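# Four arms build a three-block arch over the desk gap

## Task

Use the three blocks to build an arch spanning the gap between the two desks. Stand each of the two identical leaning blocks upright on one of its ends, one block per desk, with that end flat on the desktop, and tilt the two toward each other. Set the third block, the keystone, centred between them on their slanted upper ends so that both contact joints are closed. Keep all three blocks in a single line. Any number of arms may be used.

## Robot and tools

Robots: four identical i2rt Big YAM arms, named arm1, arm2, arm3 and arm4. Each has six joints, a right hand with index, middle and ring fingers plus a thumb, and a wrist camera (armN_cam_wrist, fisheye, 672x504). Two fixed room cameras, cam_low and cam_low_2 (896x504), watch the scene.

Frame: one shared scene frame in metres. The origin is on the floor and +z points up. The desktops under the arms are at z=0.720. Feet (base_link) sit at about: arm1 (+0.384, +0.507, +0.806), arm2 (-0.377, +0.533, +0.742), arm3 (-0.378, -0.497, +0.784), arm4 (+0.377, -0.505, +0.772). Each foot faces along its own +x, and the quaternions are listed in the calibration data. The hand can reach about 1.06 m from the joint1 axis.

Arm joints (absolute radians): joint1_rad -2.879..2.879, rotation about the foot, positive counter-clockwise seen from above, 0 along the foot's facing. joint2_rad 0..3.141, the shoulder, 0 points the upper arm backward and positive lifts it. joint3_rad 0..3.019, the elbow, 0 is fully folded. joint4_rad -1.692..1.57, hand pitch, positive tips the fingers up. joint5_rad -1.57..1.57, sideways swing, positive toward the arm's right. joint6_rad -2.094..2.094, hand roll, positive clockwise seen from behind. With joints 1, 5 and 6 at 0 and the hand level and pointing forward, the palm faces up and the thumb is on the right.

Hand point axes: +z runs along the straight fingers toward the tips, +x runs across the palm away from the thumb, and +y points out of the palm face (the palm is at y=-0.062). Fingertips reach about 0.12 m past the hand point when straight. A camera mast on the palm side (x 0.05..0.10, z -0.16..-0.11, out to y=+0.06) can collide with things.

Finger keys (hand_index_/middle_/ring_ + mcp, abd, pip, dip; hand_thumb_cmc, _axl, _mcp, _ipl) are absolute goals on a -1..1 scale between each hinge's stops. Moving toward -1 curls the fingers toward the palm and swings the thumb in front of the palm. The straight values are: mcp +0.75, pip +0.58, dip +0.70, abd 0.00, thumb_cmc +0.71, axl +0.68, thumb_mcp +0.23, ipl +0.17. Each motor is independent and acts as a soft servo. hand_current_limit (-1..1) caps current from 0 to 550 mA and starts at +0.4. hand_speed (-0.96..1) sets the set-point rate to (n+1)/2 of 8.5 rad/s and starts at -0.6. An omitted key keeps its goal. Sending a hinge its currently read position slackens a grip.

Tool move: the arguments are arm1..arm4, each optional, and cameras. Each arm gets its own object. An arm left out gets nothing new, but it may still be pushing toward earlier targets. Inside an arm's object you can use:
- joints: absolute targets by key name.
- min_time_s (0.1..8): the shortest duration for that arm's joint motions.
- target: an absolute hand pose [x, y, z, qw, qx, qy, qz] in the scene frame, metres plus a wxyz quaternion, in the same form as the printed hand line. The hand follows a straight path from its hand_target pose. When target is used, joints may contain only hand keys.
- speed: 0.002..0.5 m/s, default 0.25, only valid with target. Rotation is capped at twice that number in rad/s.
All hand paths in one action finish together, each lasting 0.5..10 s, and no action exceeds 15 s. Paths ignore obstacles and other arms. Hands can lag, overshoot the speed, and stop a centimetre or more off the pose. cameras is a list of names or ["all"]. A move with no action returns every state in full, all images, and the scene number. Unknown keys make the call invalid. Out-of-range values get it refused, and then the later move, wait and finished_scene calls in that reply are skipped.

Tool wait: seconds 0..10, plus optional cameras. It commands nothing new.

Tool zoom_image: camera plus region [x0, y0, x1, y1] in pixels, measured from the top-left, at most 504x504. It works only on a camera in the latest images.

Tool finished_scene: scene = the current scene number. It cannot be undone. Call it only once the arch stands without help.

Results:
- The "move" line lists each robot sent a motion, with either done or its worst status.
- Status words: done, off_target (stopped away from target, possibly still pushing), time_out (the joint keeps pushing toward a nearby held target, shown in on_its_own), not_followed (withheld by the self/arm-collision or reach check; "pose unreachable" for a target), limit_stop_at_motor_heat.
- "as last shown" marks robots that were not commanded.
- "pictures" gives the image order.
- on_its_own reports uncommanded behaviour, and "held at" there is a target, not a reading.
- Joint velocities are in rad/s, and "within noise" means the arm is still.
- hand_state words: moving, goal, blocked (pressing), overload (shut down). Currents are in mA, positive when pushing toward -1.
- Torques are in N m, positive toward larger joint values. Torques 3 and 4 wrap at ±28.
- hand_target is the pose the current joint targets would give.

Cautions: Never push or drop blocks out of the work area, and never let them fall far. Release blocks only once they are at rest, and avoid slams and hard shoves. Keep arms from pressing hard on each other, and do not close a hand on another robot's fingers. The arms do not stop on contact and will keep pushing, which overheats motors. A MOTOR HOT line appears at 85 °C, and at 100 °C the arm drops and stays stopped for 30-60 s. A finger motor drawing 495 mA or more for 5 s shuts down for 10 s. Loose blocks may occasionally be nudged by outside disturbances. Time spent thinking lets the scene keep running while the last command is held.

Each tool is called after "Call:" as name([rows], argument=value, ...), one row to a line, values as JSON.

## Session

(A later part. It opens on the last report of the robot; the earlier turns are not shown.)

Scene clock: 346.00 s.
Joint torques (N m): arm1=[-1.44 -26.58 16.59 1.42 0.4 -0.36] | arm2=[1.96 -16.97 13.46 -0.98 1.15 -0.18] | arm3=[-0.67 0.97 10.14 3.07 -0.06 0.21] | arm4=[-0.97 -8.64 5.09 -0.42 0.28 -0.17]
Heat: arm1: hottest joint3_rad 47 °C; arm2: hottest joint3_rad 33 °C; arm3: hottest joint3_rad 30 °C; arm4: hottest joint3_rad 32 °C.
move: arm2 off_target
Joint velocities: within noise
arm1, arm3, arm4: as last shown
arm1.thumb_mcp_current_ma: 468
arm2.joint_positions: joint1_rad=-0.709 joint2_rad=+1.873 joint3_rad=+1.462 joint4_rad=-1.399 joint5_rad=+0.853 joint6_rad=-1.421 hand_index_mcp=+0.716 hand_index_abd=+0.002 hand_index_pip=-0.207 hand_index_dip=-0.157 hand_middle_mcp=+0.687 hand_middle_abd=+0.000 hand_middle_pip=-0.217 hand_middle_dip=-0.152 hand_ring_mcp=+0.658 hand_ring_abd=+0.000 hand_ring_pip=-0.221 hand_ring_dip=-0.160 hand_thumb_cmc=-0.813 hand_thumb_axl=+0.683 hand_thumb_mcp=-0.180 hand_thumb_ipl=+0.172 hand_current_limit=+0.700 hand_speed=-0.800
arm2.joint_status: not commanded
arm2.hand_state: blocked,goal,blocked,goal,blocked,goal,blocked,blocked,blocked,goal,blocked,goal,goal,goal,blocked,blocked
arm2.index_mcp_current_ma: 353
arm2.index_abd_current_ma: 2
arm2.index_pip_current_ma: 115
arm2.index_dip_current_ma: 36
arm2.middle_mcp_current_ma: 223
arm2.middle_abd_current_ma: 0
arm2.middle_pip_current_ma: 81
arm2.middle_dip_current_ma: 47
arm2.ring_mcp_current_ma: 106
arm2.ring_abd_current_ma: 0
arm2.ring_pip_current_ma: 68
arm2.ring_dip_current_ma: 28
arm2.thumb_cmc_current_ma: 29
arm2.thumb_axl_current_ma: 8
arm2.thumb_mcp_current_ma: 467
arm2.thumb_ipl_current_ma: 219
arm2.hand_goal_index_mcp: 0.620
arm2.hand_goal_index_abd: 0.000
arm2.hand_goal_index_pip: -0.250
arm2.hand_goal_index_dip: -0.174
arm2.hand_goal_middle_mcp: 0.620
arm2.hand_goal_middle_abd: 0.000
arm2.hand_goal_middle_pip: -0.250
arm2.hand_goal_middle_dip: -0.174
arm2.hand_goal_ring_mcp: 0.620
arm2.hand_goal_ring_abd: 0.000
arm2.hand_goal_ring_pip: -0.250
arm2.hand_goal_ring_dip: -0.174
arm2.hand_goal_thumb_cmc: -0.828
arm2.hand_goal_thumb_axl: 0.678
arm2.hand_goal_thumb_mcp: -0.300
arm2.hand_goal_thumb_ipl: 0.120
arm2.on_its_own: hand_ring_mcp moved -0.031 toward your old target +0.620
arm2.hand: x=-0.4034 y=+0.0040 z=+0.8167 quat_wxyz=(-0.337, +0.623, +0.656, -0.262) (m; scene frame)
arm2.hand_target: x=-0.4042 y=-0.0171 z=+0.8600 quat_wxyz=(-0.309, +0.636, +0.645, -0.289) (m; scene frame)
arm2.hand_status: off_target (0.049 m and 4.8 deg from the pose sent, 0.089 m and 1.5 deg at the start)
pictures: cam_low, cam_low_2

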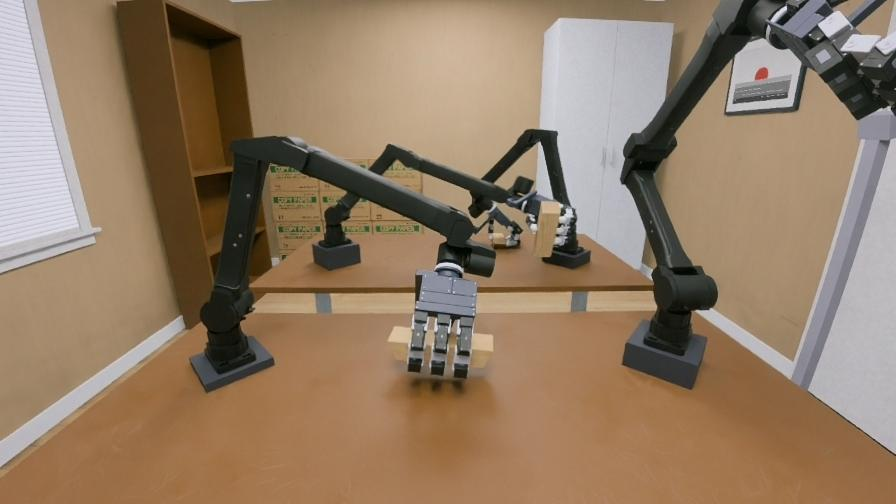

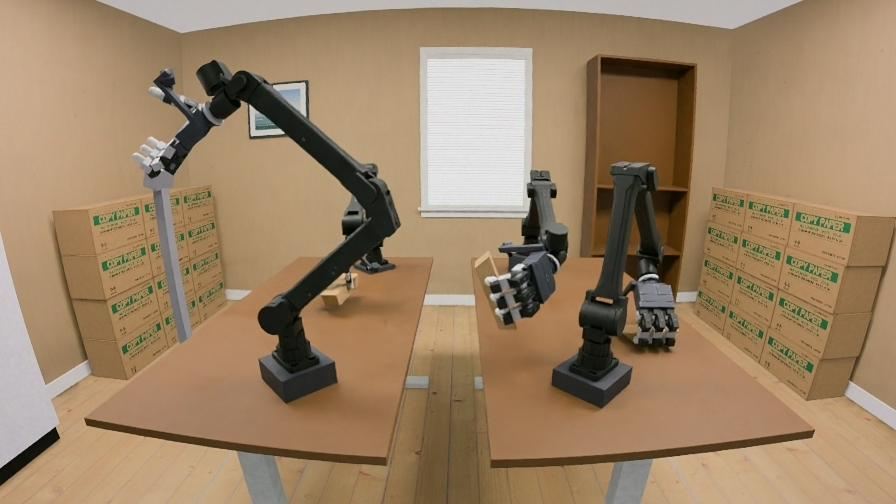

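Call:
move(arm2={"joints": {"joint1_rad": -0.70, "joint2_rad": 1.35, "joint3_rad": 1.5, "joint4_rad": -1.2, "joint5_rad": 0.6, "joint6_rad": -1.45}, "min_time_s": 2.5}, arm1={"target": [0.134, -0.352, 0.925, 0.520, 0.242, -0.743, 0.346], "speed": 0.08}, cameras=[])

Call:
move(arm2={"joints": {"joint1_rad": -0.715, "joint2_rad": 1.65, "joint3_rad": 1.75, "joint4_rad": -0.1, "joint5_rad": -0.5, "joint6_rad": -1.95}, "min_time_s": 4}, cameras=["cam_low", "cam_low_2"])

Call:
zoom_image(camera="cam_low_2", region=[400, 180, 580, 360])

Call:
zoom_image(camera="cam_low", region=[500, 180, 620, 300])

Scene clock: 358.00 s.
Joint torques (N m): arm1=[-1.55 -26.64 14.54 1.5 0.5 -0.35] | arm2=[3.14 -12.81 13.41 2.13 0.58 0.04] | arm3=[-0.73 1.03 10.14 3.08 -0.06 0.21] | arm4=[-0.79 -8.88 5.05 -0.49 0.28 -0.19]
Heat: arm1: hottest joint3_rad 48 °C; arm2: hottest joint3_rad 35 °C; arm3: hottest joint3_rad 30 °C; arm4: hottest joint3_rad 32 °C.
move: arm1 off_target; arm2 done
Joint velocities: within noise
arm1.joint_positions: joint1_rad=+0.714 joint2_rad=+2.430 joint3_rad=+2.014 joint4_rad=+0.046 joint5_rad=+0.533 joint6_rad=+2.000 hand_index_mcp=+0.728 hand_index_abd=+0.003 hand_index_pip=-0.201 hand_index_dip=-0.153 hand_middle_mcp=+0.710 hand_middle_abd=+0.003 hand_middle_pip=-0.214 hand_middle_dip=-0.153 hand_ring_mcp=+0.684 hand_ring_abd=+0.003 hand_ring_pip=-0.213 hand_ring_dip=-0.160 hand_thumb_cmc=-0.801 hand_thumb_axl=+0.687 hand_thumb_mcp=-0.214 hand_thumb_ipl=+0.180 hand_current_limit=+0.700 hand_speed=-0.800
arm1.joint_status: not commanded
arm1.hand_state: blocked,goal,blocked,blocked,blocked,goal,blocked,blocked,blocked,goal,blocked,goal,blocked,goal,blocked,blocked
arm1.index_mcp_current_ma: 260
arm1.index_abd_current_ma: 1
arm1.index_pip_current_ma: 103
arm1.index_dip_current_ma: 31
arm1.middle_mcp_current_ma: 187
arm1.middle_abd_current_ma: 2
arm1.middle_pip_current_ma: 65
arm1.middle_dip_current_ma: 30
arm1.ring_mcp_current_ma: 96
arm1.ring_abd_current_ma: 1
arm1.ring_pip_current_ma: 69
arm1.ring_dip_current_ma: 16
arm1.thumb_cmc_current_ma: 45
arm1.thumb_axl_current_ma: 12
arm1.thumb_mcp_current_ma: 468
arm1.thumb_ipl_current_ma: 210
arm1.hand_goal_index_mcp: 0.640
arm1.hand_goal_index_abd: 0.000
arm1.hand_goal_index_pip: -0.250
arm1.hand_goal_index_dip: -0.174
arm1.hand_goal_middle_mcp: 0.640
arm1.hand_goal_middle_abd: 0.000
arm1.hand_goal_middle_pip: -0.250
arm1.hand_goal_middle_dip: -0.174
arm1.hand_goal_ring_mcp: 0.640
arm1.hand_goal_ring_abd: 0.000
arm1.hand_goal_ring_pip: -0.250
arm1.hand_goal_ring_dip: -0.174
arm1.hand_goal_thumb_cmc: -0.828
arm1.hand_goal_thumb_axl: 0.678
arm1.hand_goal_thumb_mcp: -0.330
arm1.hand_goal_thumb_ipl: 0.120
arm1.hand: x=+0.1453 y=-0.3311 z=+0.8572 quat_wxyz=(+0.496, +0.264, -0.765, +0.315) (m; scene frame)
arm1.hand_target: x=+0.1349 y=-0.3466 z=+0.9255 quat_wxyz=(+0.520, +0.242, -0.743, +0.346) (m; scene frame)
arm1.hand_status: off_target (0.072 m and 5.8 deg from the pose sent, 0.027 m and 1.0 deg at the start)
arm2.joint_positions: joint1_rad=-0.709 joint2_rad=+1.388 joint3_rad=+1.462 joint4_rad=-1.226 joint5_rad=+0.599 joint6_rad=-1.453 hand_index_mcp=+0.716 hand_index_abd=+0.002 hand_index_pip=-0.207 hand_index_dip=-0.156 hand_middle_mcp=+0.687 hand_middle_abd=-0.001 hand_middle_pip=-0.217 hand_middle_dip=-0.152 hand_ring_mcp=+0.658 hand_ring_abd=+0.000 hand_ring_pip=-0.221 hand_ring_dip=-0.160 hand_thumb_cmc=-0.814 hand_thumb_axl=+0.683 hand_thumb_mcp=-0.180 hand_thumb_ipl=+0.172 hand_current_limit=+0.700 hand_speed=-0.800
arm2.joint_status: all done
arm2.hand_state: blocked,goal,blocked,goal,blocked,goal,blocked,blocked,blocked,goal,blocked,goal,goal,goal,blocked,blocked
arm2.index_mcp_current_ma: 353
arm2.index_abd_current_ma: 2
arm2.index_pip_current_ma: 116
arm2.index_dip_current_ma: 36
arm2.middle_mcp_current_ma: 223
arm2.middle_abd_current_ma: -1
arm2.middle_pip_current_ma: 82
arm2.middle_dip_current_ma: 47
arm2.ring_mcp_current_ma: 106
arm2.ring_abd_current_ma: 0
arm2.ring_pip_current_ma: 68
arm2.ring_dip_current_ma: 28
arm2.thumb_cmc_current_ma: 27
arm2.thumb_axl_current_ma: 8
arm2.thumb_mcp_current_ma: 468
arm2.thumb_ipl_current_ma: 219
arm2.hand_goal_index_mcp: 0.620
arm2.hand_goal_index_abd: 0.000
arm2.hand_goal_index_pip: -0.250
arm2.hand_goal_index_dip: -0.174
arm2.hand_goal_middle_mcp: 0.620
arm2.hand_goal_middle_abd: 0.000
arm2.hand_goal_middle_pip: -0.250
arm2.hand_goal_middle_dip: -0.174
arm2.hand_goal_ring_mcp: 0.620
arm2.hand_goal_ring_abd: 0.000
arm2.hand_goal_ring_pip: -0.250
arm2.hand_goal_ring_dip: -0.174
arm2.hand_goal_thumb_cmc: -0.828
arm2.hand_goal_thumb_axl: 0.678
arm2.hand_goal_thumb_mcp: -0.300
arm2.hand_goal_thumb_ipl: 0.120
arm2.hand: x=-0.3539 y=-0.0018 z=+1.0632 quat_wxyz=(-0.024, +0.710, +0.608, -0.354) (m; scene frame)
arm2.hand_target: x=-0.3484 y=-0.0058 z=+1.1070 quat_wxyz=(+0.017, +0.710, +0.592, -0.381) (m; scene frame)
arm2.hand_status: not commanded
arm3, arm4: as last shown
pictures: none
No camera images: "cameras" was empty.

Scene clock: 365.30 s.
Joint torques (N m): arm1=[-1.79 -26.75 14.49 1.48 0.5 -0.36] | arm2=[1.79 -14.68 19.63 3.58 -0.39 0.32] | arm3=[-0.67 0.91 10.13 3.06 -0.06 0.21] | arm4=[-0.38 -9 5.03 -0.55 0.29 -0.18]
Heat: arm1: hottest joint3_rad 48 °C; arm2: hottest joint3_rad 38 °C; arm3: hottest joint3_rad 30 °C; arm4: hottest joint3_rad 32 °C.
move: arm2 time_out
Joint velocities: within noise
arm1, arm3, arm4: as last shown
arm1.thumb_mcp_current_ma: 467
arm2.joint_positions: joint1_rad=-0.709 joint2_rad=+1.653 joint3_rad=+1.655 joint4_rad=-0.137 joint5_rad=-0.495 joint6_rad=-1.971 hand_index_mcp=+0.702 hand_index_abd=+0.001 hand_index_pip=-0.207 hand_index_dip=-0.156 hand_middle_mcp=+0.684 hand_middle_abd=-0.004 hand_middle_pip=-0.216 hand_middle_dip=-0.152 hand_ring_mcp=+0.664 hand_ring_abd=-0.005 hand_ring_pip=-0.221 hand_ring_dip=-0.160 hand_thumb_cmc=-0.825 hand_thumb_axl=+0.679 hand_thumb_mcp=-0.177 hand_thumb_ipl=+0.172 hand_current_limit=+0.700 hand_speed=-0.800
arm2.joint_status: joint3_rad time_out (moved +0.192 of +0.288); the others done
arm2.hand_state: blocked,goal,blocked,goal,blocked,goal,blocked,blocked,blocked,goal,blocked,goal,goal,goal,blocked,blocked
arm2.index_mcp_current_ma: 286
arm2.index_abd_current_ma: 0
arm2.index_pip_current_ma: 116
arm2.index_dip_current_ma: 36
arm2.middle_mcp_current_ma: 211
arm2.middle_abd_current_ma: -4
arm2.middle_pip_current_ma: 83
arm2.middle_dip_current_ma: 47
arm2.ring_mcp_current_ma: 128
arm2.ring_abd_current_ma: -6
arm2.ring_pip_current_ma: 68
arm2.ring_dip_current_ma: 28
arm2.thumb_cmc_current_ma: 3
arm2.thumb_axl_current_ma: 2
arm2.thumb_mcp_current_ma: 468
arm2.thumb_ipl_current_ma: 219
arm2.hand_goal_index_mcp: 0.620
arm2.hand_goal_index_abd: 0.000
arm2.hand_goal_index_pip: -0.250
arm2.hand_goal_index_dip: -0.174
arm2.hand_goal_middle_mcp: 0.620
arm2.hand_goal_middle_abd: 0.000
arm2.hand_goal_middle_pip: -0.250
arm2.hand_goal_middle_dip: -0.174
arm2.hand_goal_ring_mcp: 0.620
arm2.hand_goal_ring_abd: 0.000
arm2.hand_goal_ring_pip: -0.250
arm2.hand_goal_ring_dip: -0.174
arm2.hand_goal_thumb_cmc: -0.828
arm2.hand_goal_thumb_axl: 0.678
arm2.hand_goal_thumb_mcp: -0.300
arm2.hand_goal_thumb_ipl: 0.120
arm2.on_its_own: joint3_rad reads +1.655 and still pushes toward +1.750 since a time_out
arm2.hand: x=-0.1502 y=-0.1283 z=+1.2131 quat_wxyz=(+0.526, +0.231, +0.709, -0.408) (m; scene frame)
arm2.hand_target: x=-0.1530 y=-0.1283 z=+1.2777 quat_wxyz=(+0.550, +0.205, +0.675, -0.448) (m; scene frame)
arm2.hand_status: not commanded
pictures: cam_low, cam_low_2

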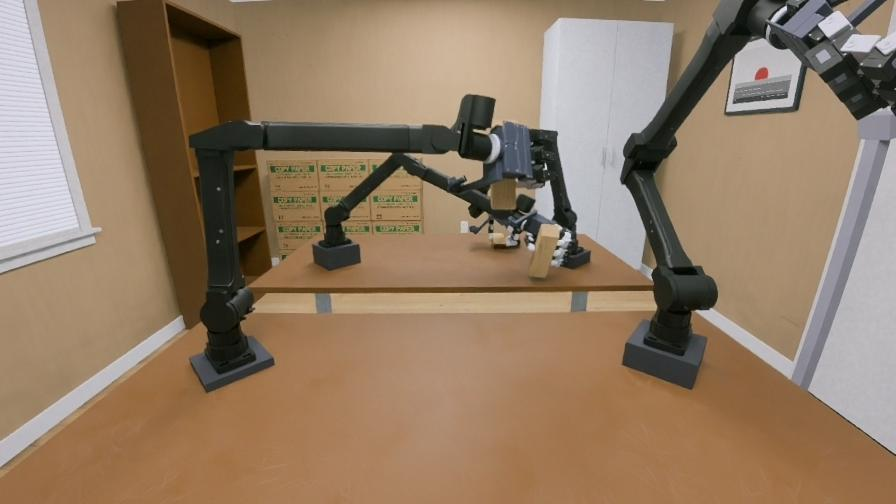

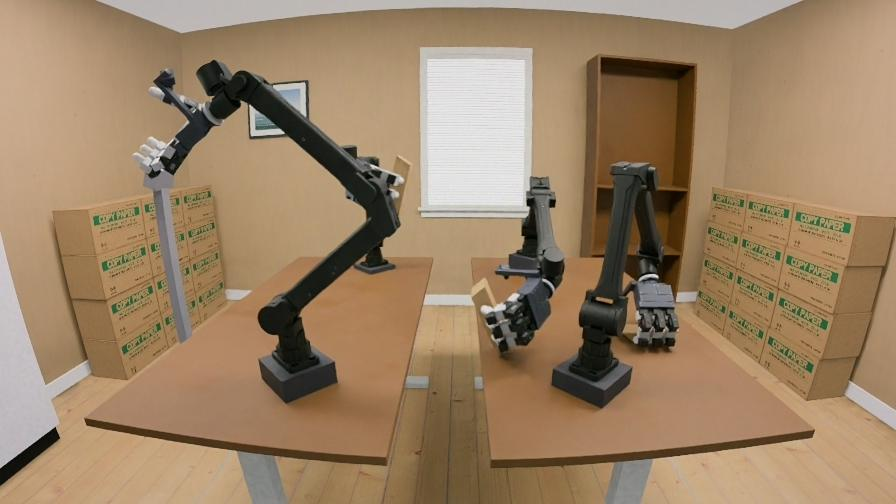

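Scaled by 2.800 from the camera's 896x504 image, which has a finer 1280x720 frame.

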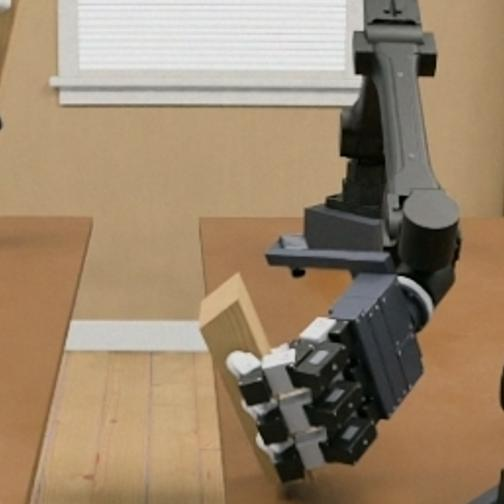

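Scaled by 4.200 from the camera's 896x504 image, which has a finer 1280x720 frame.

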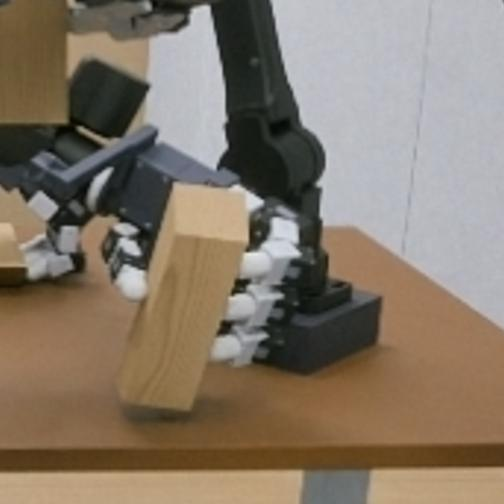

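Call:
move(arm1={"target": [0.132, -0.360, 0.905, 0.5424, 0.219, -0.7186, 0.376], "speed": 0.06}, arm2={"joints": {"joint1_rad": -0.715, "joint2_rad": 2.2, "joint3_rad": 2.2, "joint4_rad": 0.0, "joint5_rad": -0.54, "joint6_rad": -1.97}, "min_time_s": 4}, cameras=["cam_low", "cam_low_2"])

Call:
zoom_image(camera="cam_low_2", region=[360, 160, 560, 360])

Call:
zoom_image(camera="cam_low", region=[480, 160, 620, 300])

Scene clock: 378.90 s.
Joint torques (N m): arm1=[-1.49 -26.87 12.75 2.96 0.52 -0.52] | arm2=[1.79 -21.66 19.36 3.49 -0.42 0.33] | arm3=[-0.62 0.97 10.14 3.07 -0.06 0.21] | arm4=[-0.79 -8.82 5.07 -0.44 0.28 -0.16]
Heat: arm1: hottest joint3_rad 47 °C; arm2: hottest joint3_rad 42 °C; arm3: hottest joint3_rad 30 °C; arm4: hottest joint3_rad 32 °C.
move: arm1 moving; arm2 time_out
Joint velocities: within noise
arm1.joint_positions: joint1_rad=+0.714 joint2_rad=+2.478 joint3_rad=+2.014 joint4_rad=+0.181 joint5_rad=+0.544 joint6_rad=+1.999 hand_index_mcp=+0.728 hand_index_abd=+0.003 hand_index_pip=-0.200 hand_index_dip=-0.153 hand_middle_mcp=+0.710 hand_middle_abd=+0.003 hand_middle_pip=-0.214 hand_middle_dip=-0.153 hand_ring_mcp=+0.683 hand_ring_abd=+0.003 hand_ring_pip=-0.213 hand_ring_dip=-0.160 hand_thumb_cmc=-0.800 hand_thumb_axl=+0.688 hand_thumb_mcp=-0.214 hand_thumb_ipl=+0.180 hand_current_limit=+0.700 hand_speed=-0.800
arm1.joint_status: not commanded
arm1.hand_state: blocked,goal,blocked,blocked,blocked,goal,blocked,blocked,blocked,goal,blocked,goal,blocked,goal,blocked,blocked
arm1.index_mcp_current_ma: 260
arm1.index_abd_current_ma: 1
arm1.index_pip_current_ma: 105
arm1.index_dip_current_ma: 31
arm1.middle_mcp_current_ma: 186
arm1.middle_abd_current_ma: 2
arm1.middle_pip_current_ma: 65
arm1.middle_dip_current_ma: 30
arm1.ring_mcp_current_ma: 93
arm1.ring_abd_current_ma: 1
arm1.ring_pip_current_ma: 69
arm1.ring_dip_current_ma: 16
arm1.thumb_cmc_current_ma: 47
arm1.thumb_axl_current_ma: 13
arm1.thumb_mcp_current_ma: 468
arm1.thumb_ipl_current_ma: 210
arm1.hand_goal_index_mcp: 0.640
arm1.hand_goal_index_abd: 0.000
arm1.hand_goal_index_pip: -0.250
arm1.hand_goal_index_dip: -0.174
arm1.hand_goal_middle_mcp: 0.640
arm1.hand_goal_middle_abd: 0.000
arm1.hand_goal_middle_pip: -0.250
arm1.hand_goal_middle_dip: -0.174
arm1.hand_goal_ring_mcp: 0.640
arm1.hand_goal_ring_abd: 0.000
arm1.hand_goal_ring_pip: -0.250
arm1.hand_goal_ring_dip: -0.174
arm1.hand_goal_thumb_cmc: -0.828
arm1.hand_goal_thumb_axl: 0.678
arm1.hand_goal_thumb_mcp: -0.330
arm1.hand_goal_thumb_ipl: 0.120
arm1.hand: x=+0.1429 y=-0.3404 z=+0.8393 quat_wxyz=(+0.513, +0.241, -0.749, +0.343) (m; scene frame)
arm1.hand_target: x=+0.1329 y=-0.3551 z=+0.9053 quat_wxyz=(+0.542, +0.218, -0.719, +0.375) (m; scene frame)
arm1.hand_status: moving (0.069 m and 6.6 deg from the pose sent, 0.058 m and 11.6 deg at the start)
arm2.joint_positions: joint1_rad=-0.709 joint2_rad=+2.210 joint3_rad=+2.107 joint4_rad=-0.036 joint5_rad=-0.535 joint6_rad=-1.992 hand_index_mcp=+0.700 hand_index_abd=+0.001 hand_index_pip=-0.207 hand_index_dip=-0.156 hand_middle_mcp=+0.684 hand_middle_abd=-0.004 hand_middle_pip=-0.216 hand_middle_dip=-0.152 hand_ring_mcp=+0.664 hand_ring_abd=-0.005 hand_ring_pip=-0.221 hand_ring_dip=-0.160 hand_thumb_cmc=-0.826 hand_thumb_axl=+0.679 hand_thumb_mcp=-0.176 hand_thumb_ipl=+0.172 hand_current_limit=+0.700 hand_speed=-0.800
arm2.joint_status: joint3_rad time_out (moved +0.452 of +0.545); the others done
arm2.hand_state: blocked,goal,blocked,goal,blocked,goal,blocked,blocked,blocked,goal,blocked,goal,goal,goal,blocked,blocked
arm2.index_mcp_current_ma: 280
arm2.index_abd_current_ma: 0
arm2.index_pip_current_ma: 116
arm2.index_dip_current_ma: 36
arm2.middle_mcp_current_ma: 207
arm2.middle_abd_current_ma: -4
arm2.middle_pip_current_ma: 83
arm2.middle_dip_current_ma: 47
arm2.ring_mcp_current_ma: 128
arm2.ring_abd_current_ma: -6
arm2.ring_pip_current_ma: 68
arm2.ring_dip_current_ma: 28
arm2.thumb_cmc_current_ma: 2
arm2.thumb_axl_current_ma: 1
arm2.thumb_mcp_current_ma: 468
arm2.thumb_ipl_current_ma: 219
arm2.hand_goal_index_mcp: 0.620
arm2.hand_goal_index_abd: 0.000
arm2.hand_goal_index_pip: -0.250
arm2.hand_goal_index_dip: -0.174
arm2.hand_goal_middle_mcp: 0.620
arm2.hand_goal_middle_abd: 0.000
arm2.hand_goal_middle_pip: -0.250
arm2.hand_goal_middle_dip: -0.174
arm2.hand_goal_ring_mcp: 0.620
arm2.hand_goal_ring_abd: 0.000
arm2.hand_goal_ring_pip: -0.250
arm2.hand_goal_ring_dip: -0.174
arm2.hand_goal_thumb_cmc: -0.828
arm2.hand_goal_thumb_axl: 0.678
arm2.hand_goal_thumb_mcp: -0.300
arm2.hand_goal_thumb_ipl: 0.120
arm2.on_its_own: joint3_rad reads +2.107 and still pushes toward +2.200 since a time_out
arm2.hand: x=-0.1301 y=-0.3016 z=+1.0644 quat_wxyz=(+0.531, +0.212, +0.716, -0.401) (m; scene frame)
arm2.hand_target: x=-0.1336 y=-0.3044 z=+1.1334 quat_wxyz=(+0.554, +0.185, +0.681, -0.443) (m; scene frame)
arm2.hand_status: not commanded
arm3: as last shown
arm4.joint_positions: joint1_rad=-1.441 joint2_rad=+1.833 joint3_rad=+1.116 joint4_rad=-1.518 joint5_rad=+0.441 joint6_rad=-0.496 hand_index_mcp=+0.790 hand_index_abd=-0.003 hand_index_pip=-0.232 hand_index_dip=-0.166 hand_middle_mcp=+0.785 hand_middle_abd=+0.001 hand_middle_pip=-0.231 hand_middle_dip=-0.165 hand_ring_mcp=+0.782 hand_ring_abd=+0.001 hand_ring_pip=-0.231 hand_ring_dip=-0.164 hand_thumb_cmc=-0.820 hand_thumb_axl=+0.681 hand_thumb_mcp=-0.233 hand_thumb_ipl=+0.181 hand_current_limit=+0.650 hand_speed=-0.800
arm4.joint_status: not commanded
arm4.hand_state: blocked,goal,blocked,goal,blocked,goal,blocked,goal,blocked,goal,blocked,goal,goal,goal,blocked,blocked
arm4.index_mcp_current_ma: 259
arm4.index_abd_current_ma: -5
arm4.index_pip_current_ma: 78
arm4.index_dip_current_ma: 15
arm4.middle_mcp_current_ma: 236
arm4.middle_abd_current_ma: 1
arm4.middle_pip_current_ma: 82
arm4.middle_dip_current_ma: 19
arm4.ring_mcp_current_ma: 222
arm4.ring_abd_current_ma: 1
arm4.ring_pip_current_ma: 81
arm4.ring_dip_current_ma: 23
arm4.thumb_cmc_current_ma: 18
arm4.thumb_axl_current_ma: 6
arm4.thumb_mcp_current_ma: 454
arm4.thumb_ipl_current_ma: 232
arm4.hand_goal_index_mcp: 0.720
arm4.hand_goal_index_abd: 0.000
arm4.hand_goal_index_pip: -0.260
arm4.hand_goal_index_dip: -0.174
arm4.hand_goal_middle_mcp: 0.720
arm4.hand_goal_middle_abd: 0.000
arm4.hand_goal_middle_pip: -0.260
arm4.hand_goal_middle_dip: -0.174
arm4.hand_goal_ring_mcp: 0.720
arm4.hand_goal_ring_abd: 0.000
arm4.hand_goal_ring_pip: -0.260
arm4.hand_goal_ring_dip: -0.174
arm4.hand_goal_thumb_cmc: -0.828
arm4.hand_goal_thumb_axl: 0.678
arm4.hand_goal_thumb_mcp: -0.360
arm4.hand_goal_thumb_ipl: 0.130
arm4.hand: x=+0.6746 y=-0.2419 z=+0.7581 quat_wxyz=(-0.006, +0.026, +0.923, -0.383) (m; scene frame)
arm4.hand_target: x=+0.6768 y=-0.2403 z=+0.7521 quat_wxyz=(-0.010, +0.024, +0.923, -0.383) (m; scene frame)
arm4.hand_status: not commanded
pictures: cam_low, cam_low_2

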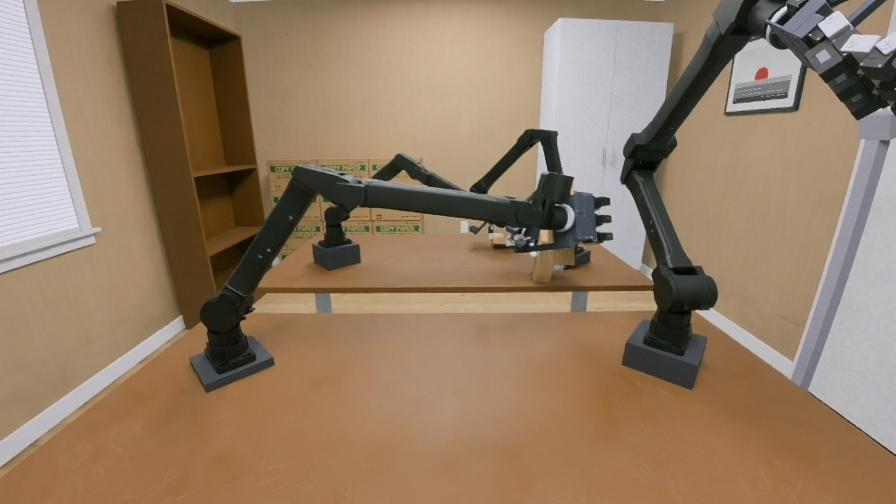

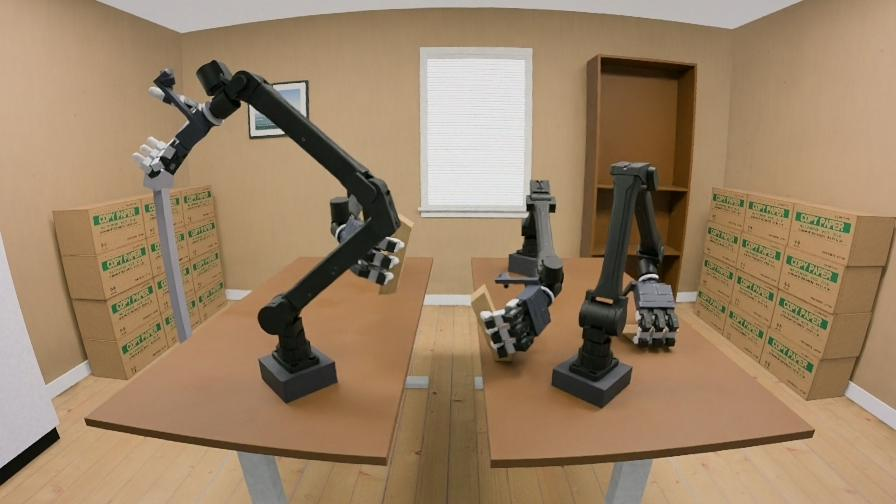

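Scaled by 2.520 from the camera's 896x504 image, which has a finer 1280x720 frame.

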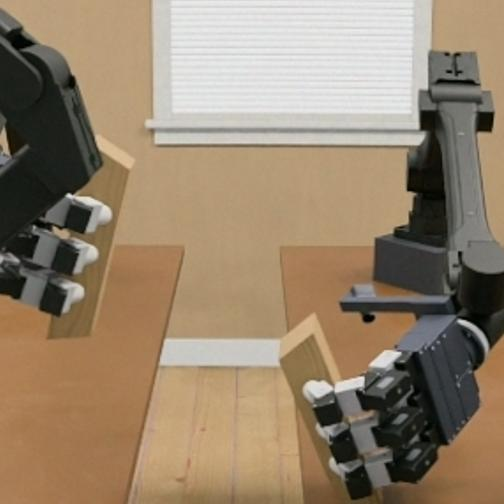

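Scaled by 3.600 from the camera's 896x504 image, which has a finer 1280x720 frame.

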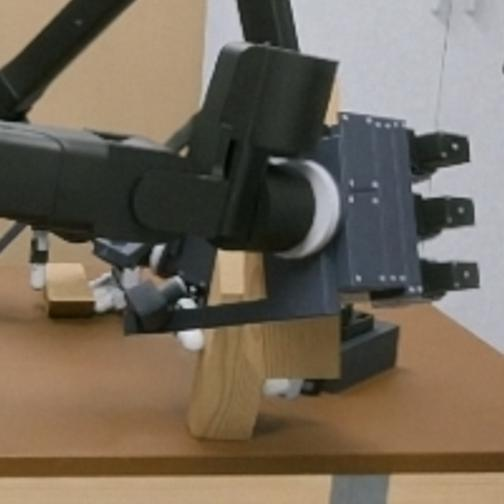

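Call:
move(arm1={"target": [0.1335, -0.3555, 0.886, 0.5424, 0.219, -0.7186, 0.376], "speed": 0.05}, arm2={"target": [-0.133, -0.345, 0.965, 0.545, 0.2146, 0.7111, -0.3888], "speed": 0.1}, cameras=["cam_low", "cam_low_2"])

Call:
zoom_image(camera="cam_low_2", region=[370, 200, 560, 370])

Call:
zoom_image(camera="cam_low", region=[480, 180, 620, 320])

Scene clock: 387.53 s.
Joint torques (N m): arm1=[-1.32 -26.23 11.08 2.97 0.46 -0.51] | arm2=[1.38 -23.82 17.06 3.34 -0.61 0.45] | arm3=[-0.67 0.91 10.13 3.07 -0.06 0.21] | arm4=[-0.67 -8.88 5.12 -0.47 0.29 -0.17]
Heat: arm1: hottest joint3_rad 46 °C; arm2: hottest joint3_rad 43 °C; arm3: hottest joint3_rad 30 °C; arm4: hottest joint3_rad 32 °C.
move: arm1 off_target; arm2 off_target
Joint velocities: within noise
arm1.joint_positions: joint1_rad=+0.714 joint2_rad=+2.487 joint3_rad=+2.014 joint4_rad=+0.219 joint5_rad=+0.546 joint6_rad=+1.998 hand_index_mcp=+0.728 hand_index_abd=+0.003 hand_index_pip=-0.200 hand_index_dip=-0.153 hand_middle_mcp=+0.710 hand_middle_abd=+0.003 hand_middle_pip=-0.214 hand_middle_dip=-0.153 hand_ring_mcp=+0.683 hand_ring_abd=+0.003 hand_ring_pip=-0.213 hand_ring_dip=-0.160 hand_thumb_cmc=-0.800 hand_thumb_axl=+0.688 hand_thumb_mcp=-0.214 hand_thumb_ipl=+0.180 hand_current_limit=+0.700 hand_speed=-0.800
arm1.joint_status: not commanded
arm1.hand_state: blocked,goal,blocked,blocked,blocked,goal,blocked,blocked,blocked,goal,blocked,goal,blocked,goal,blocked,blocked
arm1.index_mcp_current_ma: 260
arm1.index_abd_current_ma: 1
arm1.index_pip_current_ma: 105
arm1.index_dip_current_ma: 31
arm1.middle_mcp_current_ma: 186
arm1.middle_abd_current_ma: 2
arm1.middle_pip_current_ma: 65
arm1.middle_dip_current_ma: 30
arm1.ring_mcp_current_ma: 93
arm1.ring_abd_current_ma: 1
arm1.ring_pip_current_ma: 69
arm1.ring_dip_current_ma: 16
arm1.thumb_cmc_current_ma: 47
arm1.thumb_axl_current_ma: 13
arm1.thumb_mcp_current_ma: 467
arm1.thumb_ipl_current_ma: 210
arm1.hand_goal_index_mcp: 0.640
arm1.hand_goal_index_abd: 0.000
arm1.hand_goal_index_pip: -0.250
arm1.hand_goal_index_dip: -0.174
arm1.hand_goal_middle_mcp: 0.640
arm1.hand_goal_middle_abd: 0.000
arm1.hand_goal_middle_pip: -0.250
arm1.hand_goal_middle_dip: -0.174
arm1.hand_goal_ring_mcp: 0.640
arm1.hand_goal_ring_abd: 0.000
arm1.hand_goal_ring_pip: -0.250
arm1.hand_goal_ring_dip: -0.174
arm1.hand_goal_thumb_cmc: -0.828
arm1.hand_goal_thumb_axl: 0.678
arm1.hand_goal_thumb_mcp: -0.330
arm1.hand_goal_thumb_ipl: 0.120
arm1.hand: x=+0.1425 y=-0.3433 z=+0.8382 quat_wxyz=(+0.518, +0.234, -0.743, +0.353) (m; scene frame)
arm1.hand_target: x=+0.1338 y=-0.3530 z=+0.8860 quat_wxyz=(+0.542, +0.218, -0.719, +0.375) (m; scene frame)
arm1.hand_status: off_target (0.050 m and 5.0 deg from the pose sent, 0.050 m and 6.6 deg at the start)
arm2.joint_positions: joint1_rad=-0.712 joint2_rad=+2.426 joint3_rad=+2.107 joint4_rad=+0.061 joint5_rad=-0.565 joint6_rad=-1.992 hand_index_mcp=+0.700 hand_index_abd=+0.001 hand_index_pip=-0.207 hand_index_dip=-0.156 hand_middle_mcp=+0.684 hand_middle_abd=-0.004 hand_middle_pip=-0.216 hand_middle_dip=-0.152 hand_ring_mcp=+0.664 hand_ring_abd=-0.005 hand_ring_pip=-0.221 hand_ring_dip=-0.160 hand_thumb_cmc=-0.826 hand_thumb_axl=+0.679 hand_thumb_mcp=-0.176 hand_thumb_ipl=+0.172 hand_current_limit=+0.700 hand_speed=-0.800
arm2.joint_status: not commanded
arm2.hand_state: blocked,goal,blocked,goal,blocked,goal,blocked,blocked,blocked,goal,blocked,goal,goal,goal,blocked,blocked
arm2.index_mcp_current_ma: 280
arm2.index_abd_current_ma: 0
arm2.index_pip_current_ma: 116
arm2.index_dip_current_ma: 36
arm2.middle_mcp_current_ma: 207
arm2.middle_abd_current_ma: -4
arm2.middle_pip_current_ma: 83
arm2.middle_dip_current_ma: 47
arm2.ring_mcp_current_ma: 128
arm2.ring_abd_current_ma: -7
arm2.ring_pip_current_ma: 68
arm2.ring_dip_current_ma: 28
arm2.thumb_cmc_current_ma: 2
arm2.thumb_axl_current_ma: 1
arm2.thumb_mcp_current_ma: 467
arm2.thumb_ipl_current_ma: 219
arm2.hand_goal_index_mcp: 0.620
arm2.hand_goal_index_abd: 0.000
arm2.hand_goal_index_pip: -0.250
arm2.hand_goal_index_dip: -0.174
arm2.hand_goal_middle_mcp: 0.620
arm2.hand_goal_middle_abd: 0.000
arm2.hand_goal_middle_pip: -0.250
arm2.hand_goal_middle_dip: -0.174
arm2.hand_goal_ring_mcp: 0.620
arm2.hand_goal_ring_abd: 0.000
arm2.hand_goal_ring_pip: -0.250
arm2.hand_goal_ring_dip: -0.174
arm2.hand_goal_thumb_cmc: -0.828
arm2.hand_goal_thumb_axl: 0.678
arm2.hand_goal_thumb_mcp: -0.300
arm2.hand_goal_thumb_ipl: 0.120
arm2.hand: x=-0.1278 y=-0.3255 z=+0.8986 quat_wxyz=(+0.520, +0.232, +0.743, -0.352) (m; scene frame)
arm2.hand_target: x=-0.1342 y=-0.3380 z=+0.9647 quat_wxyz=(+0.545, +0.214, +0.712, -0.389) (m; scene frame)
arm2.hand_status: off_target (0.069 m and 6.6 deg from the pose sent, 0.108 m and 2.3 deg at the start)
arm3.joint_positions: joint1_rad=+2.287 joint2_rad=+0.696 joint3_rad=+1.402 joint4_rad=-1.217 joint5_rad=+0.002 joint6_rad=-0.516 hand_index_mcp=+0.953 hand_index_abd=+0.001 hand_index_pip=+0.099 hand_index_dip=-0.171 hand_middle_mcp=+0.954 hand_middle_abd=+0.001 hand_middle_pip=+0.099 hand_middle_dip=-0.171 hand_ring_mcp=+0.953 hand_ring_abd=+0.001 hand_ring_pip=+0.099 hand_ring_dip=-0.171 hand_thumb_cmc=-0.831 hand_thumb_axl=+0.679 hand_thumb_mcp=-0.004 hand_thumb_ipl=+0.169 hand_current_limit=+0.400 hand_speed=-0.800
arm3.joint_status: not commanded
arm3.hand_state: goal,goal,goal,goal,goal,goal,goal,goal,goal,goal,goal,goal,goal,goal,goal,goal
arm3.index_mcp_current_ma: 1
arm3.index_abd_current_ma: 0
arm3.index_pip_current_ma: 0
arm3.index_dip_current_ma: 1
arm3.middle_mcp_current_ma: 2
arm3.middle_abd_current_ma: 0
arm3.middle_pip_current_ma: 0
arm3.middle_dip_current_ma: 1
arm3.ring_mcp_current_ma: 1
arm3.ring_abd_current_ma: 0
arm3.ring_pip_current_ma: 0
arm3.ring_dip_current_ma: 1
arm3.thumb_cmc_current_ma: -1
arm3.thumb_axl_current_ma: 0
arm3.thumb_mcp_current_ma: -3
arm3.thumb_ipl_current_ma: 0
arm3.hand_goal_index_mcp: 0.950
arm3.hand_goal_index_abd: 0.000
arm3.hand_goal_index_pip: 0.100
arm3.hand_goal_index_dip: -0.174
arm3.hand_goal_middle_mcp: 0.950
arm3.hand_goal_middle_abd: 0.000
arm3.hand_goal_middle_pip: 0.100
arm3.hand_goal_middle_dip: -0.174
arm3.hand_goal_ring_mcp: 0.950
arm3.hand_goal_ring_abd: 0.000
arm3.hand_goal_ring_pip: 0.100
arm3.hand_goal_ring_dip: -0.174
arm3.hand_goal_thumb_cmc: -0.828
arm3.hand_goal_thumb_axl: 0.678
arm3.hand_goal_thumb_mcp: 0.000
arm3.hand_goal_thumb_ipl: 0.168
arm3.hand: x=-0.7032 y=-0.5122 z=+1.4092 quat_wxyz=(-0.249, -0.742, +0.442, +0.439) (m; scene frame)
arm3.hand_target: x=-0.7061 y=-0.5156 z=+1.4115 quat_wxyz=(-0.259, -0.739, +0.441, +0.438) (m; scene frame)
arm3.hand_status: not commanded
arm4: as last shown
pictures: cam_low, cam_low_2

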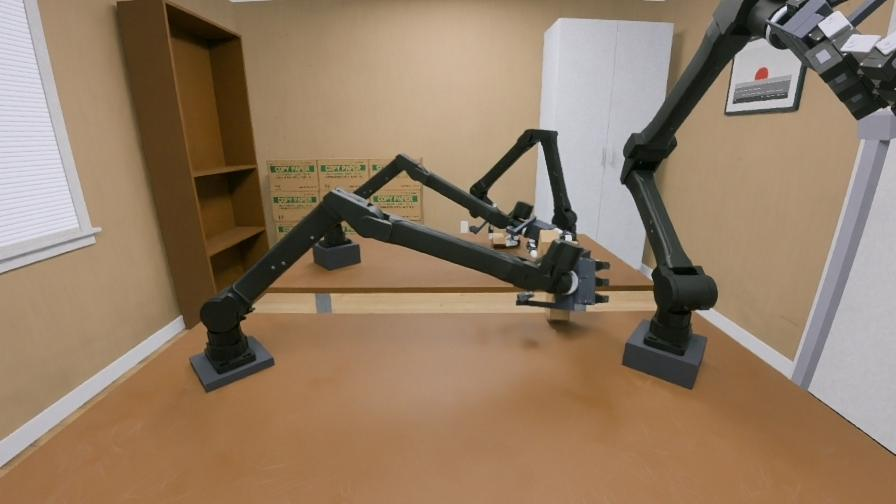

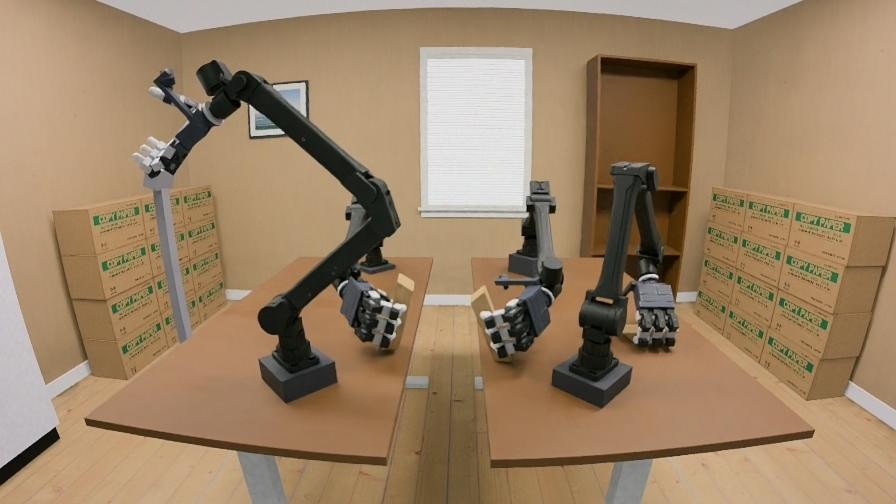

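Scaled by 2.653 from the camera's 896x504 image, which has a finer 1280x720 frame.

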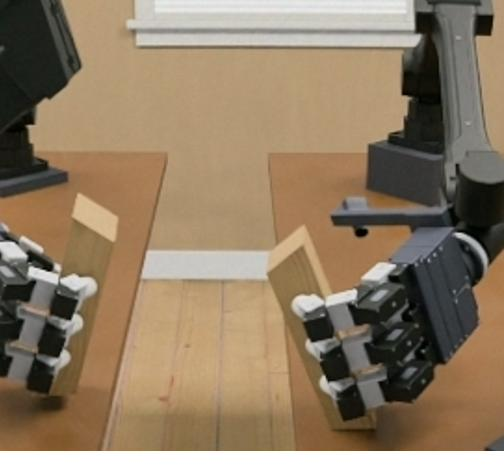

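Scaled by 3.600 from the camera's 896x504 image, which has a finer 1280x720 frame.

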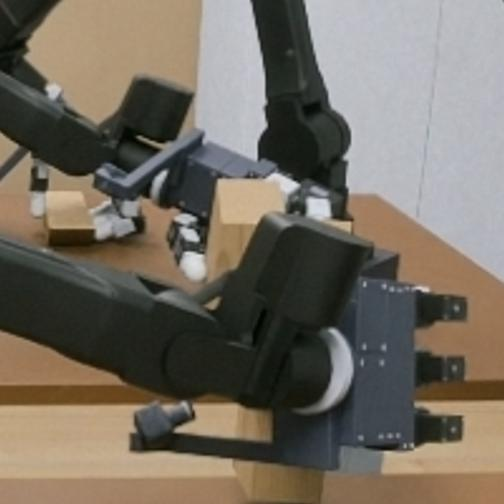

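Call:
zoom_image(camera="cam_low_2", region=[460, 270, 560, 370])

Call:
zoom_image(camera="cam_low_2", region=[350, 250, 430, 370])

Scaled by 5.040 from the camera's 896x504 image, which has a finer 1280x720 frame.

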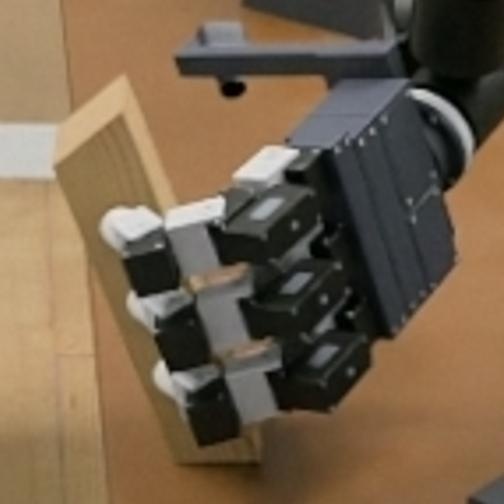

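Scaled by 4.200 from the camera's 896x504 image, which has a finer 1280x720 frame.

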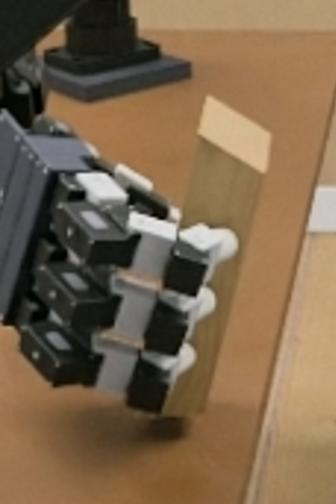

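Call:
move(arm1={"target": [0.1335, -0.3555, 0.868, 0.5424, 0.219, -0.7186, 0.376], "speed": 0.05}, arm2={"target": [-0.134, -0.366, 0.945, 0.545, 0.2146, 0.7111, -0.3888], "speed": 0.06}, cameras=["cam_low", "cam_low_2"])

Call:
zoom_image(camera="cam_low_2", region=[460, 270, 560, 370])

Call:
zoom_image(camera="cam_low_2", region=[350, 250, 430, 370])

Call:
zoom_image(camera="cam_low", region=[500, 200, 620, 330])

Scene clock: 410.00 s.
Joint torques (N m): arm1=[-1.38 -24.76 11.06 2.77 0.34 -0.46] | arm2=[1.44 -23.36 18.63 2.29 -0.52 0.45] | arm3=[-0.67 0.97 10.14 3.06 -0.06 0.21] | arm4=[-0.97 -9.23 5.09 -0.42 0.3 -0.17]
Heat: arm1: hottest joint3_rad 44 °C; arm2: hottest joint3_rad 44 °C; arm3: hottest joint3_rad 30 °C; arm4: hottest joint3_rad 32 °C.
move: arm1 off_target; arm2 off_target
Joint velocities: within noise
arm1.joint_positions: joint1_rad=+0.714 joint2_rad=+2.495 joint3_rad=+2.014 joint4_rad=+0.252 joint5_rad=+0.547 joint6_rad=+1.992 hand_index_mcp=+0.728 hand_index_abd=+0.003 hand_index_pip=-0.200 hand_index_dip=-0.153 hand_middle_mcp=+0.710 hand_middle_abd=+0.003 hand_middle_pip=-0.214 hand_middle_dip=-0.153 hand_ring_mcp=+0.683 hand_ring_abd=+0.003 hand_ring_pip=-0.213 hand_ring_dip=-0.160 hand_thumb_cmc=-0.800 hand_thumb_axl=+0.685 hand_thumb_mcp=-0.214 hand_thumb_ipl=+0.180 hand_current_limit=+0.700 hand_speed=-0.800
arm1.joint_status: not commanded
arm1.hand_state: blocked,goal,blocked,blocked,blocked,goal,blocked,blocked,blocked,goal,blocked,goal,blocked,goal,blocked,blocked
arm1.index_mcp_current_ma: 260
arm1.index_abd_current_ma: 1
arm1.index_pip_current_ma: 105
arm1.index_dip_current_ma: 31
arm1.middle_mcp_current_ma: 186
arm1.middle_abd_current_ma: 2
arm1.middle_pip_current_ma: 65
arm1.middle_dip_current_ma: 30
arm1.ring_mcp_current_ma: 93
arm1.ring_abd_current_ma: 1
arm1.ring_pip_current_ma: 69
arm1.ring_dip_current_ma: 16
arm1.thumb_cmc_current_ma: 46
arm1.thumb_axl_current_ma: 9
arm1.thumb_mcp_current_ma: 467
arm1.thumb_ipl_current_ma: 210
arm1.hand_goal_index_mcp: 0.640
arm1.hand_goal_index_abd: 0.000
arm1.hand_goal_index_pip: -0.250
arm1.hand_goal_index_dip: -0.174
arm1.hand_goal_middle_mcp: 0.640
arm1.hand_goal_middle_abd: 0.000
arm1.hand_goal_middle_pip: -0.250
arm1.hand_goal_middle_dip: -0.174
arm1.hand_goal_ring_mcp: 0.640
arm1.hand_goal_ring_abd: 0.000
arm1.hand_goal_ring_pip: -0.250
arm1.hand_goal_ring_dip: -0.174
arm1.hand_goal_thumb_cmc: -0.828
arm1.hand_goal_thumb_axl: 0.678
arm1.hand_goal_thumb_mcp: -0.330
arm1.hand_goal_thumb_ipl: 0.120
arm1.hand: x=+0.1417 y=-0.3453 z=+0.8374 quat_wxyz=(+0.524, +0.230, -0.737, +0.359) (m; scene frame)
arm1.hand_target: x=+0.1337 y=-0.3538 z=+0.8683 quat_wxyz=(+0.542, +0.218, -0.719, +0.376) (m; scene frame)
arm1.hand_status: off_target (0.033 m and 3.8 deg from the pose sent, 0.033 m and 5.0 deg at the start)
arm2.joint_positions: joint1_rad=-0.716 joint2_rad=+2.505 joint3_rad=+2.219 joint4_rad=+0.056 joint5_rad=-0.567 joint6_rad=-1.992 hand_index_mcp=+0.700 hand_index_abd=-0.001 hand_index_pip=-0.207 hand_index_dip=-0.156 hand_middle_mcp=+0.683 hand_middle_abd=-0.004 hand_middle_pip=-0.216 hand_middle_dip=-0.152 hand_ring_mcp=+0.664 hand_ring_abd=-0.005 hand_ring_pip=-0.221 hand_ring_dip=-0.164 hand_thumb_cmc=-0.825 hand_thumb_axl=+0.679 hand_thumb_mcp=-0.176 hand_thumb_ipl=+0.172 hand_current_limit=+0.700 hand_speed=-0.800
arm2.joint_status: not commanded
arm2.hand_state: blocked,goal,blocked,goal,blocked,goal,blocked,blocked,blocked,goal,blocked,goal,goal,goal,blocked,blocked
arm2.index_mcp_current_ma: 279
arm2.index_abd_current_ma: -1
arm2.index_pip_current_ma: 116
arm2.index_dip_current_ma: 37
arm2.middle_mcp_current_ma: 207
arm2.middle_abd_current_ma: -4
arm2.middle_pip_current_ma: 83
arm2.middle_dip_current_ma: 47
arm2.ring_mcp_current_ma: 129
arm2.ring_abd_current_ma: -7
arm2.ring_pip_current_ma: 68
arm2.ring_dip_current_ma: 17
arm2.thumb_cmc_current_ma: 3
arm2.thumb_axl_current_ma: 1
arm2.thumb_mcp_current_ma: 467
arm2.thumb_ipl_current_ma: 219
arm2.hand_goal_index_mcp: 0.620
arm2.hand_goal_index_abd: 0.000
arm2.hand_goal_index_pip: -0.250
arm2.hand_goal_index_dip: -0.174
arm2.hand_goal_middle_mcp: 0.620
arm2.hand_goal_middle_abd: 0.000
arm2.hand_goal_middle_pip: -0.250
arm2.hand_goal_middle_dip: -0.174
arm2.hand_goal_ring_mcp: 0.620
arm2.hand_goal_ring_abd: 0.000
arm2.hand_goal_ring_pip: -0.250
arm2.hand_goal_ring_dip: -0.174
arm2.hand_goal_thumb_cmc: -0.828
arm2.hand_goal_thumb_axl: 0.678
arm2.hand_goal_thumb_mcp: -0.300
arm2.hand_goal_thumb_ipl: 0.120
arm2.hand: x=-0.1297 y=-0.3460 z=+0.8890 quat_wxyz=(+0.524, +0.226, +0.737, -0.362) (m; scene frame)
arm2.hand_target: x=-0.1356 y=-0.3594 z=+0.9450 quat_wxyz=(+0.545, +0.215, +0.711, -0.390) (m; scene frame)
arm2.hand_status: off_target (0.060 m and 5.0 deg from the pose sent, 0.062 m and 6.6 deg at the start)
arm3, arm4: as last shown
pictures: cam_low, cam_low_2

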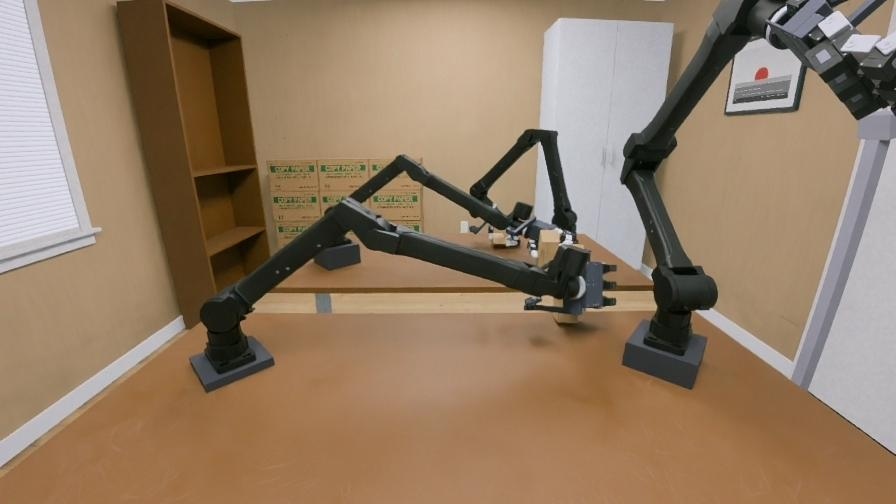

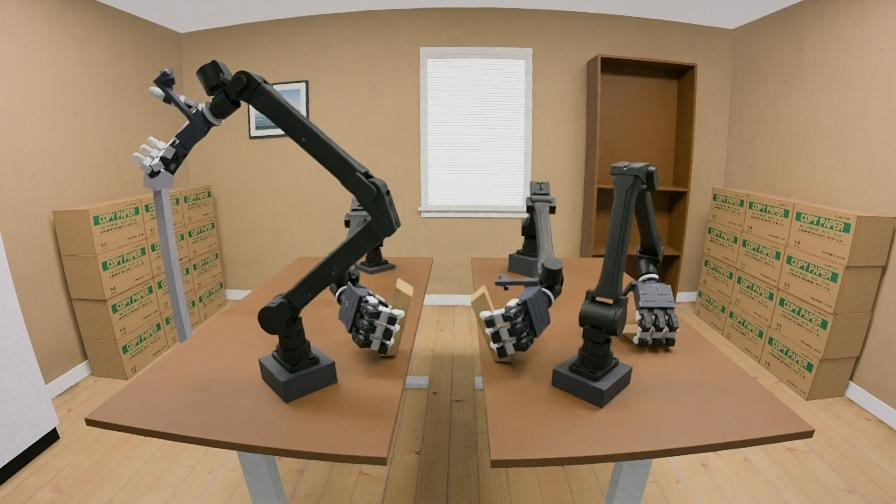

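Scaled by 5.040 from the camera's 896x504 image, which has a finer 1280x720 frame.

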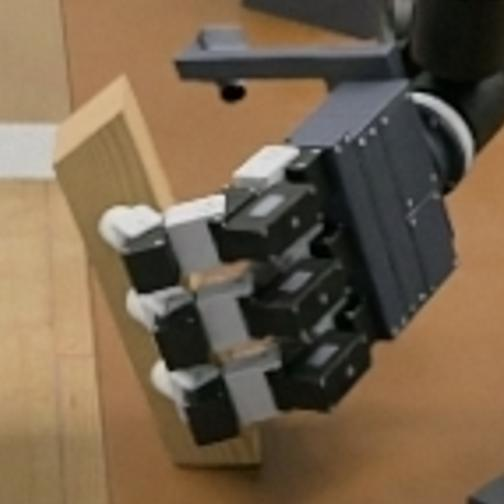

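Scaled by 4.200 from the camera's 896x504 image, which has a finer 1280x720 frame.

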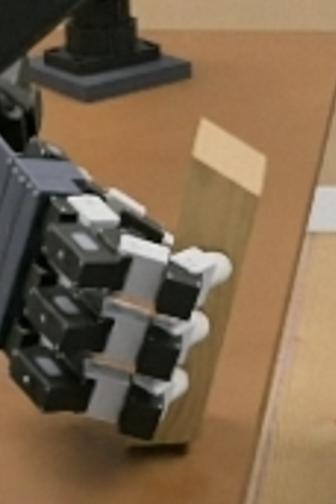

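Scaled by 3.877 from the camera's 896x504 image, which has a finer 1280x720 frame.

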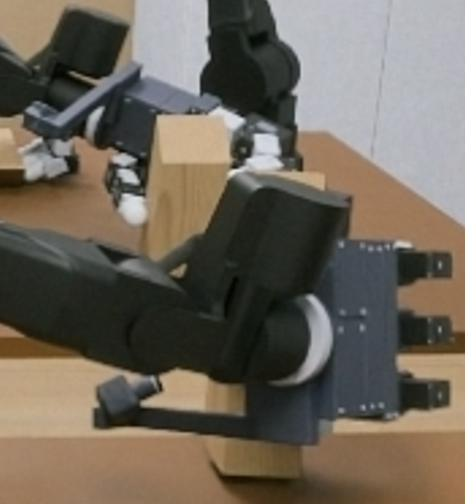

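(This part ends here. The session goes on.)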